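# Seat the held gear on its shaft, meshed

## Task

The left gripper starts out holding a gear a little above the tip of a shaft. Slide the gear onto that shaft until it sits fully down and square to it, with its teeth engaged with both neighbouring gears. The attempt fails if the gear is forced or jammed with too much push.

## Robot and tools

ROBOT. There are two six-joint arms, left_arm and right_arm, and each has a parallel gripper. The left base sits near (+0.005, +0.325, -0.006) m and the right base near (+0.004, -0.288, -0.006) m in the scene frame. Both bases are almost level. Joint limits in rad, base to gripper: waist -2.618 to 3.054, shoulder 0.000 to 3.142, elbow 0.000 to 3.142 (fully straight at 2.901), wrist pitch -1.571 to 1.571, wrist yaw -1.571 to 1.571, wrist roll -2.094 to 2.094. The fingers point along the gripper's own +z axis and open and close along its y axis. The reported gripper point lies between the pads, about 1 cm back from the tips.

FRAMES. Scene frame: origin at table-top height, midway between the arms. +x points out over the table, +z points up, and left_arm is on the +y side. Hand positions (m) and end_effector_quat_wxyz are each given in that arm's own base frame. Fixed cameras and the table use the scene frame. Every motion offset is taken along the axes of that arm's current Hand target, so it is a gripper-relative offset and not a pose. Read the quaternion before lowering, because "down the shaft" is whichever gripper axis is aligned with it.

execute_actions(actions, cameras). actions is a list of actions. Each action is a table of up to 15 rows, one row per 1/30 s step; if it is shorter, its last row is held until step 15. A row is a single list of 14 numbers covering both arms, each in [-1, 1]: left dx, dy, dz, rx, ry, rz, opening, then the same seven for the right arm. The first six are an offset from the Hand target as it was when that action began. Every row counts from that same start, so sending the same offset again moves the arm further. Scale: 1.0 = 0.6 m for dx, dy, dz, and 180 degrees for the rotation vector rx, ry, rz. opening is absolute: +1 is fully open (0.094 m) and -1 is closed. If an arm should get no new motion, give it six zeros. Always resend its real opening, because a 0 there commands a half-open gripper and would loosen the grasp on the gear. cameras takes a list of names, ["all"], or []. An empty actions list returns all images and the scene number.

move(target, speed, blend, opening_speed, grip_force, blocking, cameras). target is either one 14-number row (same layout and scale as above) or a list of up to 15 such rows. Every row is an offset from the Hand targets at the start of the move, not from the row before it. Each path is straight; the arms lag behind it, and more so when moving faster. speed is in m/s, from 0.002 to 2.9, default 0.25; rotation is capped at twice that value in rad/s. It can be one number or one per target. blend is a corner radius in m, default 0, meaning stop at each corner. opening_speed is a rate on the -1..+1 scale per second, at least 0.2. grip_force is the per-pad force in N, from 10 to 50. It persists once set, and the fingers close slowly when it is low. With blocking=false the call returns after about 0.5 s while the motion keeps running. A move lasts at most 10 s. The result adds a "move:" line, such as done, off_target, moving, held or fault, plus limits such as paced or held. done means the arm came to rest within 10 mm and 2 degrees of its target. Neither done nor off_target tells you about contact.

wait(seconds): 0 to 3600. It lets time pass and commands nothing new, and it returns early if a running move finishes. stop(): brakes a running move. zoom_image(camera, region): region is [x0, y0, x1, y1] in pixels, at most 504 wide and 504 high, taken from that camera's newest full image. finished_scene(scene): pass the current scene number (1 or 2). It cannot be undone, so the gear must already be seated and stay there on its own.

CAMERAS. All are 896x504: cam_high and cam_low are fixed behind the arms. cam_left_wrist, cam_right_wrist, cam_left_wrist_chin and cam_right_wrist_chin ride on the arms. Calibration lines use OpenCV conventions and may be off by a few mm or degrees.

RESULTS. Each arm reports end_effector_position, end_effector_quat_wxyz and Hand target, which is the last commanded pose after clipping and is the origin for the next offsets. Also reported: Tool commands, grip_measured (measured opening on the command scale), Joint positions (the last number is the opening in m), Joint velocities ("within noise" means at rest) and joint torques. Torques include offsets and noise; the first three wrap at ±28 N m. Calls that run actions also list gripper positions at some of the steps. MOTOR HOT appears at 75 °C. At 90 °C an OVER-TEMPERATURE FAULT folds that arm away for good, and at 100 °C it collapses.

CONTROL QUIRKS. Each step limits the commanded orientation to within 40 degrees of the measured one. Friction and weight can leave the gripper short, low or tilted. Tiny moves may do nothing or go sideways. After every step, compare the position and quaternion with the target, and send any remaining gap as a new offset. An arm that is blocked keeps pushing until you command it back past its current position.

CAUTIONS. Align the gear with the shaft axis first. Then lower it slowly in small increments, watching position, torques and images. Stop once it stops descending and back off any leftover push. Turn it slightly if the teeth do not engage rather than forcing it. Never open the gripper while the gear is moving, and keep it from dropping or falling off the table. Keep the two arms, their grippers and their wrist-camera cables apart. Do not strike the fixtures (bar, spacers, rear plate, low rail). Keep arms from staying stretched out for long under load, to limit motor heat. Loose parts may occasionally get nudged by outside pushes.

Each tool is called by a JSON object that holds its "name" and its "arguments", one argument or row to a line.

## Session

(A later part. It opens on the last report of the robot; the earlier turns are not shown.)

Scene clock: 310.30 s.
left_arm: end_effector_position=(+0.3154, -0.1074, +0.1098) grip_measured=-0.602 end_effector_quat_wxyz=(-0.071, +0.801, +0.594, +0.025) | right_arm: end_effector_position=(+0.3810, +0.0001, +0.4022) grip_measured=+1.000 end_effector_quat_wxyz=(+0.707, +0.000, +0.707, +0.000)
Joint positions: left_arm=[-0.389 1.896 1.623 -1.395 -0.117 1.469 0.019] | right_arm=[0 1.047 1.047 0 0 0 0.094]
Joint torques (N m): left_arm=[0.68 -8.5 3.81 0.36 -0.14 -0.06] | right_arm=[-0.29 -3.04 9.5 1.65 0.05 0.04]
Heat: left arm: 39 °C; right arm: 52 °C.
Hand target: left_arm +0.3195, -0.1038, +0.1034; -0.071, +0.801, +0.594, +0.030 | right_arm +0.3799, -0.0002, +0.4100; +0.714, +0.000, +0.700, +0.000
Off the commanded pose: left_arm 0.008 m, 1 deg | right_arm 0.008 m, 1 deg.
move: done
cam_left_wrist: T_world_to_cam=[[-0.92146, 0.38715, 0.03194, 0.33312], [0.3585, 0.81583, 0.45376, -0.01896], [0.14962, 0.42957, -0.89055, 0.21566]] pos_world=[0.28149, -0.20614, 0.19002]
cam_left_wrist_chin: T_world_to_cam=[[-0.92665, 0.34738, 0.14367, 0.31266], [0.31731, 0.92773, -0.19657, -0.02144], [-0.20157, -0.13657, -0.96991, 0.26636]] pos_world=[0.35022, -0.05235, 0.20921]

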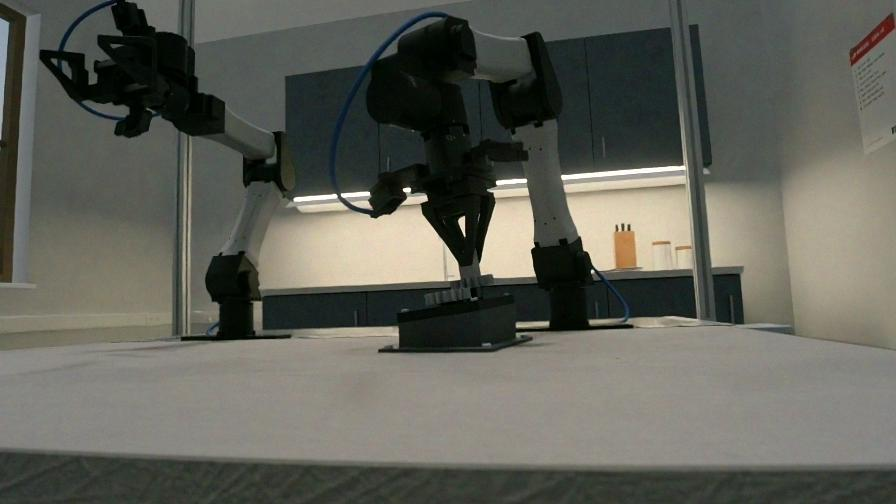

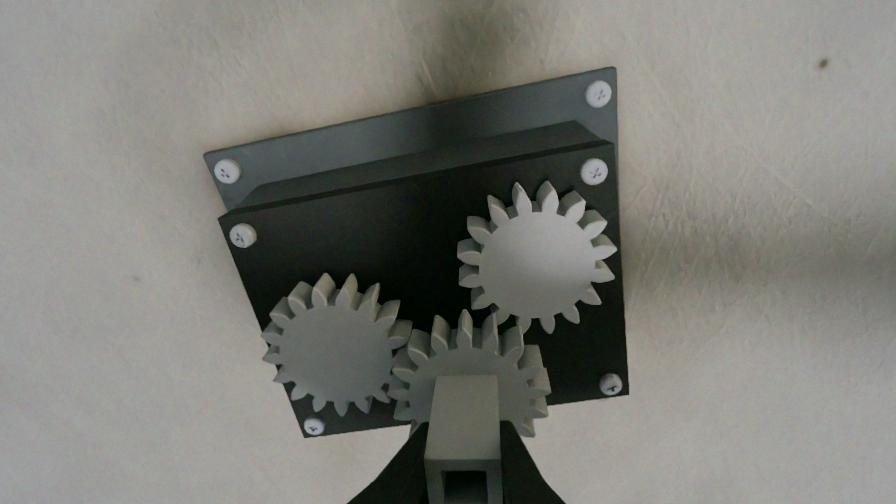

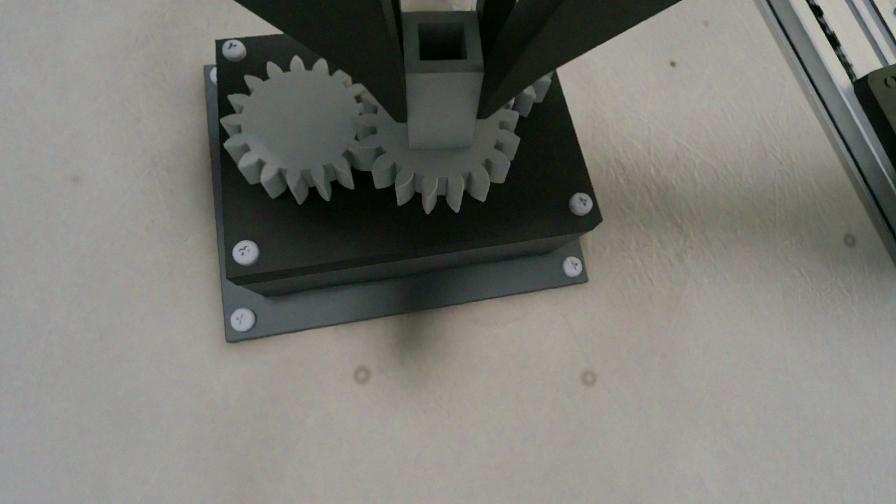

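{"name": "move", "arguments": {
  "target": [0,-0.0007,-0.006,0,0,-0.0472,-1,0,0,0,0,0,0,1],
  "speed": 0.06,
  "cameras": ["cam_low","cam_left_wrist","cam_left_wrist_chin"]
}}

{"name": "zoom_image", "arguments": {
  "camera": "cam_left_wrist_chin",
  "region": [320, 60, 420, 220]
}}

{"name": "zoom_image", "arguments": {
  "camera": "cam_left_wrist",
  "region": [350, 280, 570, 420]
}}

{"name": "zoom_image", "arguments": {
  "camera": "cam_low",
  "region": [430, 250, 510, 310]
}}

Scene clock: 381.17 s.
left_arm: end_effector_position=(+0.3154, -0.1075, +0.1098) grip_measured=-0.602 end_effector_quat_wxyz=(-0.069, +0.760, +0.646, +0.030) | right_arm: end_effector_position=(+0.3810, +0.0001, +0.4022) grip_measured=+1.000 end_effector_quat_wxyz=(+0.707, +0.000, +0.707, +0.000)
Joint positions: left_arm=[-0.389 1.896 1.623 -1.395 -0.116 1.337 0.019] | right_arm=[0 1.047 1.047 0 0 0 0.094]
Joint torques (N m): left_arm=[0.58 -8.58 4.82 0.26 -0.13 -0.24] | right_arm=[-0.24 -3.07 9.58 1.65 0.07 0.04]
Heat: left arm: 40 °C; right arm: 54 °C.
Hand target: left_arm +0.3192, -0.1042, +0.1070; -0.069, +0.754, +0.652, +0.036 | right_arm +0.3799, -0.0002, +0.4100; +0.714, +0.000, +0.700, +0.000
Off the commanded pose: left_arm 0.006 m, 1 deg | right_arm 0.008 m, 1 deg.
move: done
cam_left_wrist: T_world_to_cam=[[-0.96446, 0.26377, 0.01586, 0.33523], [0.24082, 0.85266, 0.46366, 0.02113], [0.10878, 0.451, -0.88587, 0.23028]] pos_world=[0.29318, -0.2103, 0.18888]
cam_left_wrist_chin: T_world_to_cam=[[-0.96645, 0.223, 0.12742, 0.31364], [0.19741, 0.96235, -0.18687, 0.01914], [-0.1643, -0.15545, -0.97409, 0.25305]] pos_world=[0.34092, -0.04902, 0.21011]

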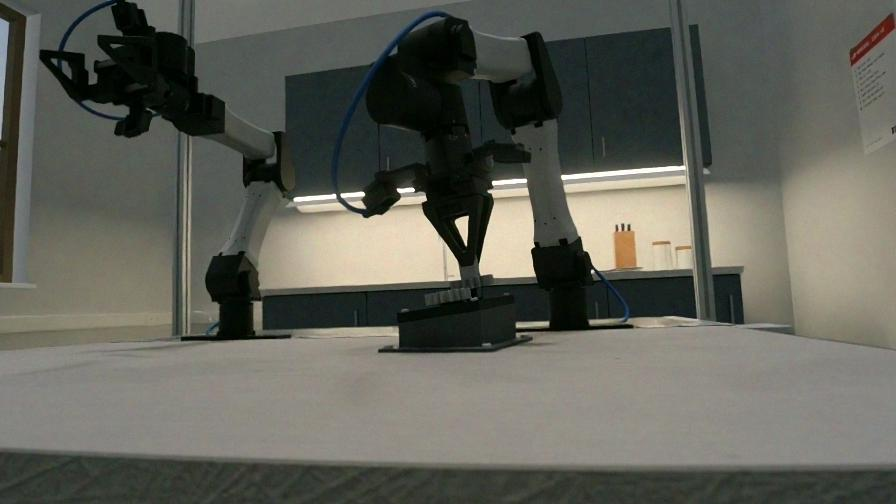

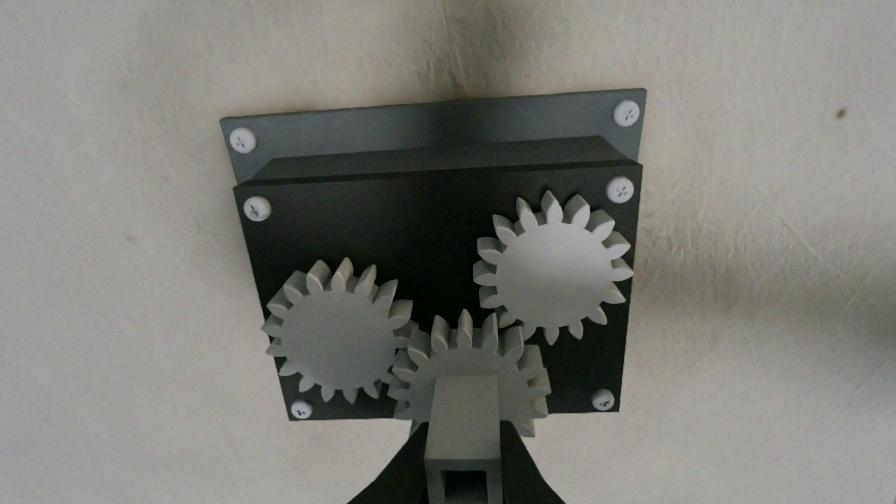

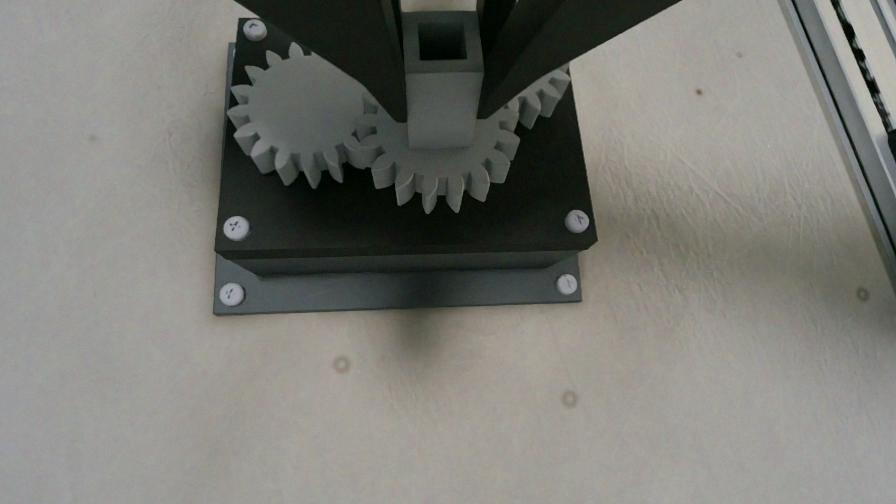

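Scaled by 3.150 from the camera's image (finer frame: 1280x720).

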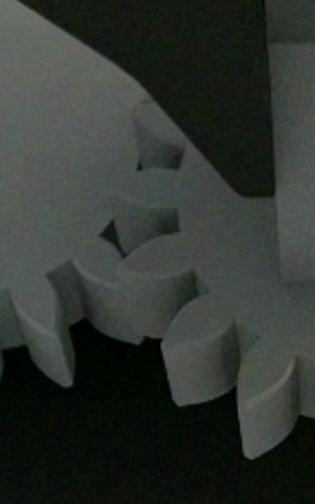

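Scaled by 2.291 from the camera's image (finer frame: 1280x720).

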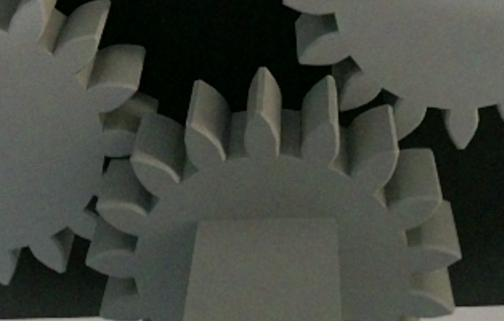

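Scaled by 6.300 from the camera's image (finer frame: 1280x720).

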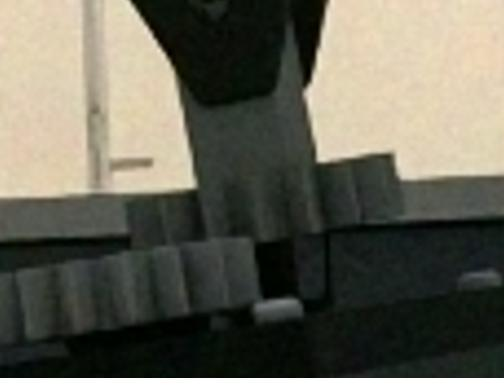

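{"name": "move", "arguments": {
  "target": [0,0,0.012,0,0,0,-1,0,0,0,0,0,0,1],
  "speed": 0.015,
  "cameras": ["cam_low","cam_left_wrist"]
}}

{"name": "zoom_image", "arguments": {
  "camera": "cam_left_wrist",
  "region": [350, 280, 570, 420]
}}

{"name": "zoom_image", "arguments": {
  "camera": "cam_low",
  "region": [430, 250, 510, 310]
}}

Scene clock: 389.97 s.
left_arm: end_effector_position=(+0.3151, -0.1066, +0.1033) grip_measured=-0.602 end_effector_quat_wxyz=(-0.070, +0.759, +0.647, +0.029) | right_arm: end_effector_position=(+0.3810, +0.0001, +0.4022) grip_measured=+1.000 end_effector_quat_wxyz=(+0.707, +0.000, +0.707, +0.000)
Joint positions: left_arm=[-0.387 1.896 1.597 -1.37 -0.116 1.337 0.019] | right_arm=[0 1.047 1.047 0 0 0 0.094]
Joint torques (N m): left_arm=[0.65 -8.65 4.63 0.29 -0.15 -0.21] | right_arm=[-0.28 -3.06 9.44 1.65 0.05 0.05]
Heat: left arm: 40 °C; right arm: 54 °C.
Hand target: left_arm +0.3191, -0.1031, +0.1000; -0.068, +0.754, +0.652, +0.036 | right_arm +0.3799, -0.0002, +0.4100; +0.714, +0.000, +0.700, +0.000
Off the commanded pose: left_arm 0.006 m, 1 deg | right_arm 0.008 m, 1 deg.
move: done
cam_left_wrist: T_world_to_cam=[[-0.96515, 0.26116, 0.01702, 0.33455], [0.23901, 0.85309, 0.4638, 0.02398], [0.10661, 0.4517, -0.88578, 0.22489]] pos_world=[0.29318, -0.20941, 0.18239]

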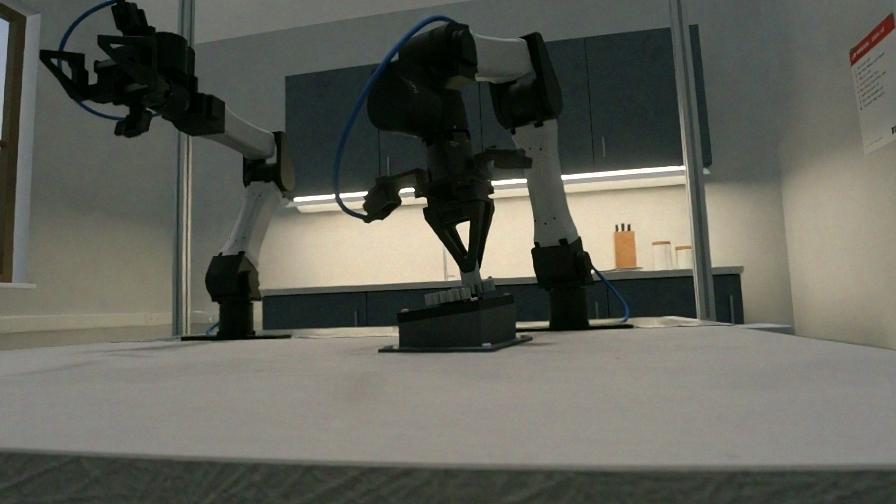

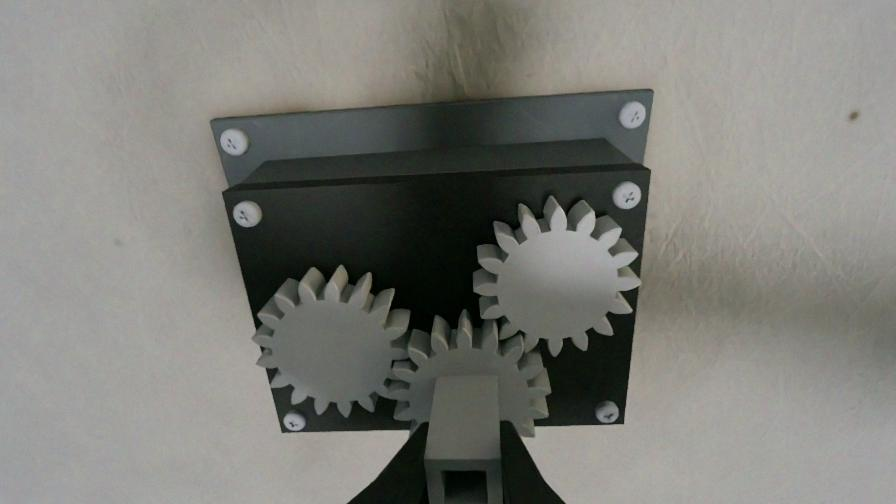

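Scaled by 2.291 from the camera's image (finer frame: 1280x720).

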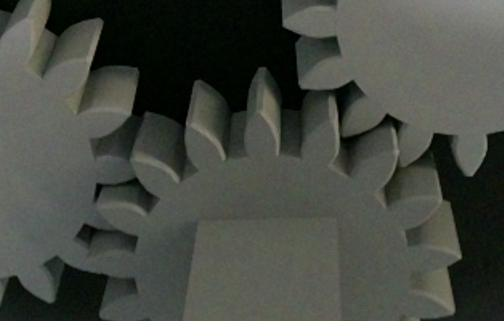

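Scaled by 6.300 from the camera's image (finer frame: 1280x720).

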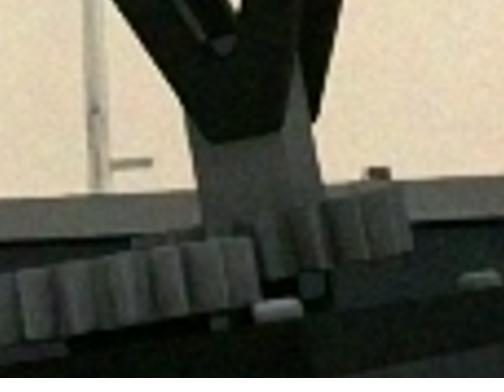

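{"name": "move", "arguments": {
  "target": [0,0,0.0095,0,0,0,-1,0,0,0,0,0,0,1],
  "speed": 0.015,
  "cameras": ["cam_low","cam_left_wrist"]
}}

{"name": "zoom_image", "arguments": {
  "camera": "cam_left_wrist",
  "region": [350, 280, 570, 420]
}}

{"name": "zoom_image", "arguments": {
  "camera": "cam_low",
  "region": [430, 250, 510, 310]
}}

Scene clock: 399.30 s.
left_arm: end_effector_position=(+0.3149, -0.1061, +0.0986) grip_measured=-0.601 end_effector_quat_wxyz=(-0.070, +0.758, +0.647, +0.029) | right_arm: end_effector_position=(+0.3810, +0.0001, +0.4022) grip_measured=+1.000 end_effector_quat_wxyz=(+0.707, +0.000, +0.707, +0.000)
Joint positions: left_arm=[-0.386 1.896 1.578 -1.351 -0.116 1.337 0.019] | right_arm=[0 1.047 1.047 0 0 0 0.094]
Joint torques (N m): left_arm=[0.7 -8.7 4.19 0.32 -0.15 -0.18] | right_arm=[-0.31 -3.11 9.47 1.66 0.06 0.05]
Heat: left arm: 40 °C; right arm: 54 °C.
Hand target: left_arm +0.3187, -0.1023, +0.0943; -0.069, +0.754, +0.652, +0.036 | right_arm +0.3799, -0.0002, +0.4100; +0.714, +0.000, +0.700, +0.000
Off the commanded pose: left_arm 0.007 m, 1 deg | right_arm 0.008 m, 1 deg.
move: done
cam_left_wrist: T_world_to_cam=[[-0.96543, 0.26011, 0.01704, 0.33438], [0.23809, 0.85332, 0.46386, 0.02613], [0.10612, 0.45188, -0.88574, 0.22072]] pos_world=[0.29318, -0.20901, 0.17769]

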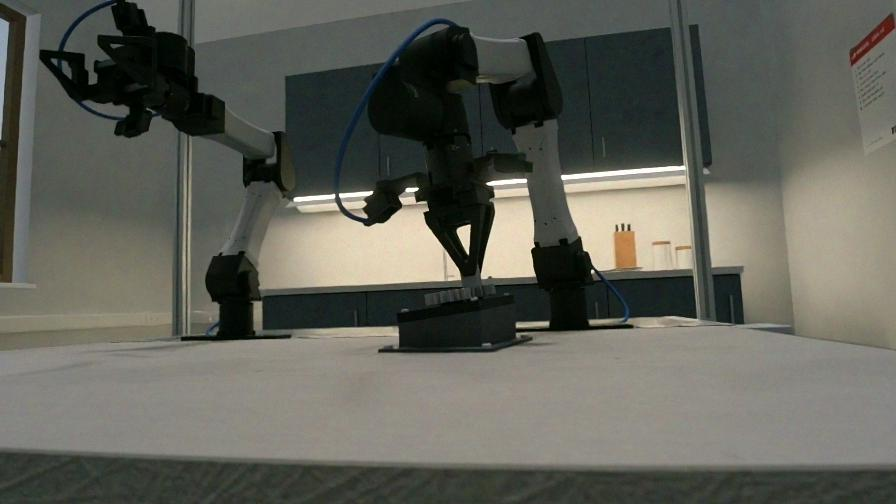

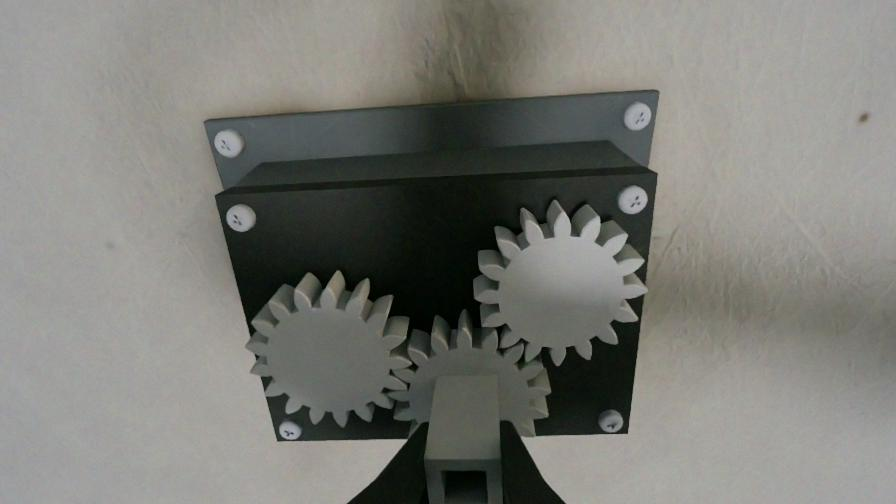

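Scaled by 2.291 from the camera's image (finer frame: 1280x720).

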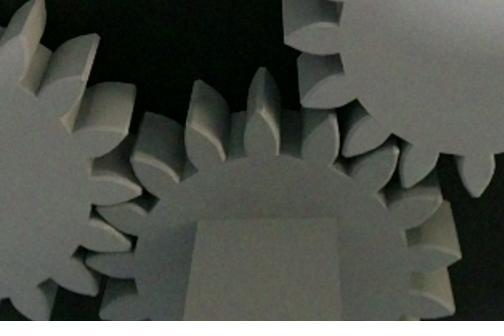

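Scaled by 6.300 from the camera's image (finer frame: 1280x720).

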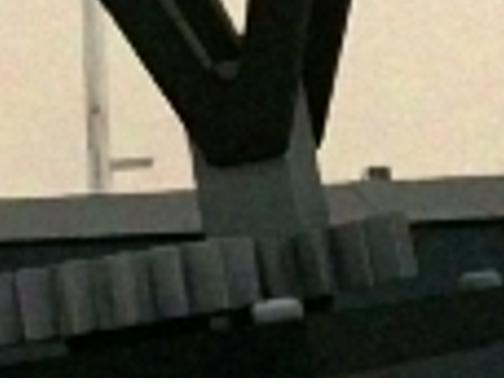

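{"name": "move", "arguments": {
  "target": [0,0,0.0035,0,0,0,-1,0,0,0,0,0,0,1],
  "speed": 0.01,
  "cameras": ["cam_low"]
}}

{"name": "zoom_image", "arguments": {
  "camera": "cam_low",
  "region": [430, 250, 510, 310]
}}

Scene clock: 405.80 s.
left_arm: end_effector_position=(+0.3150, -0.1061, +0.0983) grip_measured=-0.601 end_effector_quat_wxyz=(-0.070, +0.758, +0.647, +0.029) | right_arm: end_effector_position=(+0.3810, +0.0001, +0.4022) grip_measured=+1.000 end_effector_quat_wxyz=(+0.707, +0.000, +0.707, +0.000)
Joint positions: left_arm=[-0.386 1.896 1.577 -1.35 -0.116 1.337 0.019] | right_arm=[0 1.047 1.047 0 0 0 0.094]
Joint torques (N m): left_arm=[0.76 -8.66 3.64 0.4 -0.14 -0.18] | right_arm=[-0.32 -3.08 9.51 1.66 0.05 0.05]
Heat: left arm: 41 °C; right arm: 54 °C.
Hand target: left_arm +0.3188, -0.1020, +0.0922; -0.068, +0.754, +0.652, +0.036 | right_arm +0.3799, -0.0002, +0.4100; +0.714, +0.000, +0.700, +0.000
Off the commanded pose: left_arm 0.008 m, 1 deg | right_arm 0.008 m, 1 deg.
move: done

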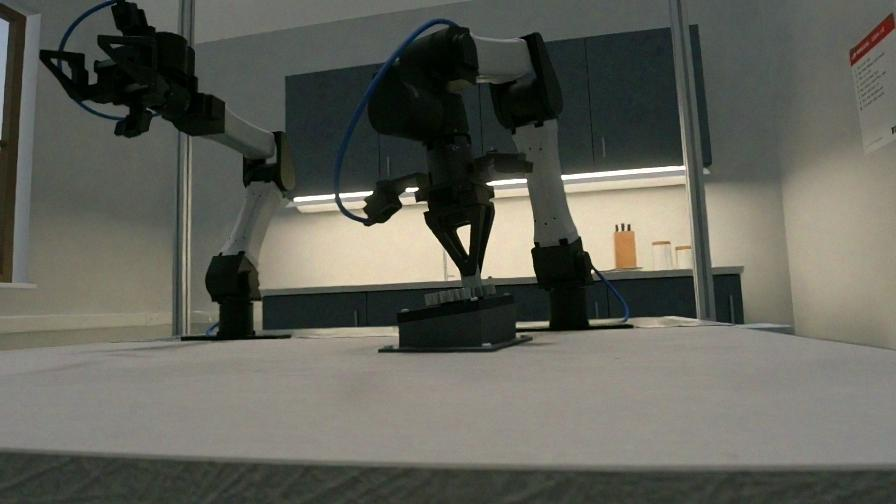

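Scaled by 6.300 from the camera's image (finer frame: 1280x720).

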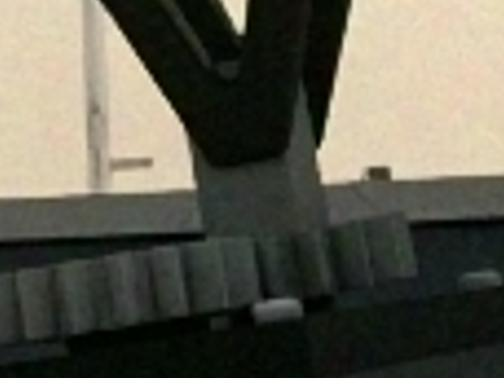

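{"name": "move", "arguments": {
  "target": [
    [0,0,-0.003,0,0,0,-0.1,0,0,0,0,0,0,1],
    [0,0,-0.12,0,0,0,-0.1,0,0,0,0,0,0,1]
  ],
  "speed": 0.08,
  "opening_speed": 0.6,
  "cameras": ["cam_low","cam_left_wrist"]
}}

{"name": "zoom_image", "arguments": {
  "camera": "cam_low",
  "region": [410, 250, 530, 330]
}}

Scene clock: 418.33 s.
left_arm: end_effector_position=(+0.3199, -0.1116, +0.1586) grip_measured=-0.102 end_effector_quat_wxyz=(-0.057, +0.756, +0.651, +0.038) | right_arm: end_effector_position=(+0.3810, +0.0001, +0.4022) grip_measured=+1.000 end_effector_quat_wxyz=(+0.707, +0.000, +0.707, +0.000)
Joint positions: left_arm=[-0.396 1.903 1.829 -1.564 -0.118 1.319 0.042] | right_arm=[0 1.047 1.047 0 0 0 0.094]
Joint torques (N m): left_arm=[-0.46 -8.31 7.41 0.01 -0.11 -0.22] | right_arm=[-0.29 -3.08 9.48 1.66 0.05 0.04]
Heat: left arm: 41 °C; right arm: 55 °C.
Hand target: left_arm +0.3212, -0.1127, +0.1634; -0.069, +0.754, +0.652, +0.036 | right_arm +0.3799, -0.0002, +0.4100; +0.714, +0.000, +0.700, +0.000
Off the commanded pose: left_arm 0.005 m, 1 deg | right_arm 0.008 m, 1 deg.
joint sent to its limit (left arm) — joint 4 (wrist pitch), lower limit. The joint targets still meet the commanded pose.
move: done
cam_left_wrist: T_world_to_cam=[[-0.96713, 0.2538, -0.0154, 0.34454], [0.21802, 0.85892, 0.46339, 0.00892], [0.13083, 0.44481, -0.88602, 0.26709]] pos_world=[0.29633, -0.21391, 0.23782]

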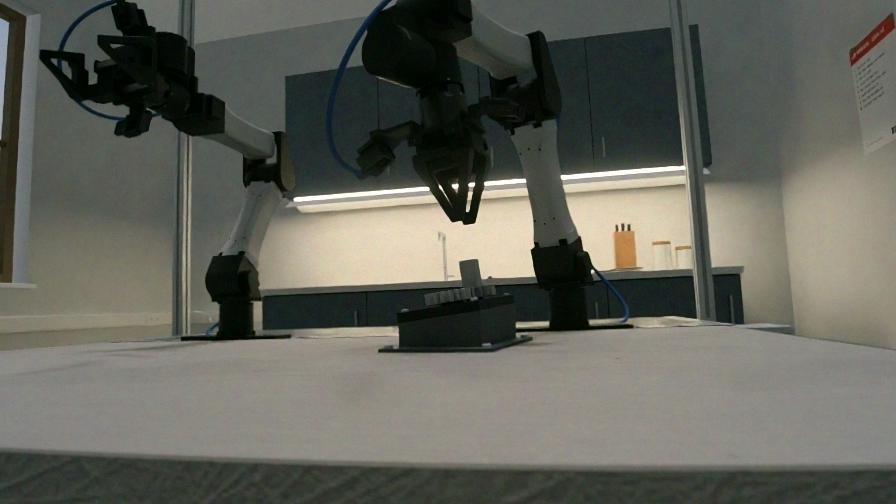

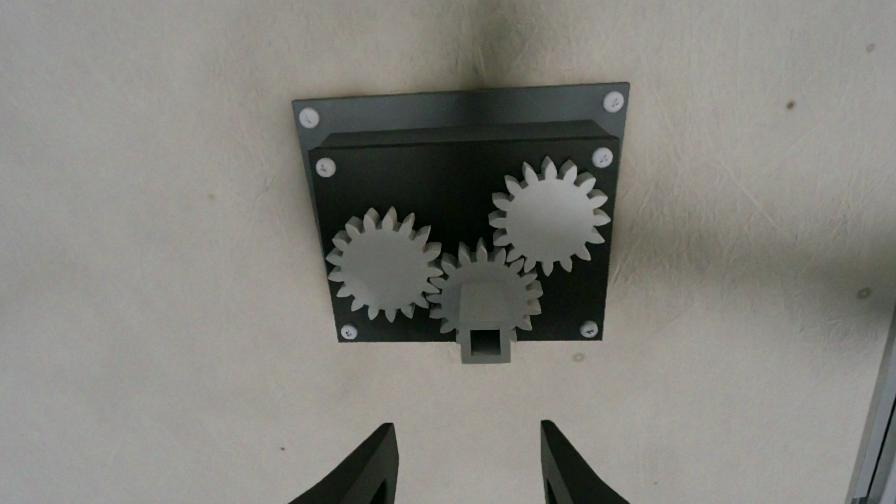

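Scaled by 4.200 from the camera's image (finer frame: 1280x720).

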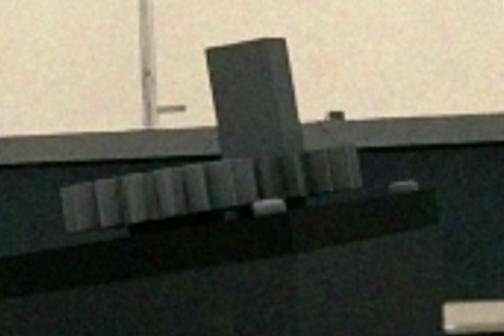

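Flush, meshed.

{"name": "finished_scene", "arguments": {
  "scene": 1
}}

The scene is finished: the task was done.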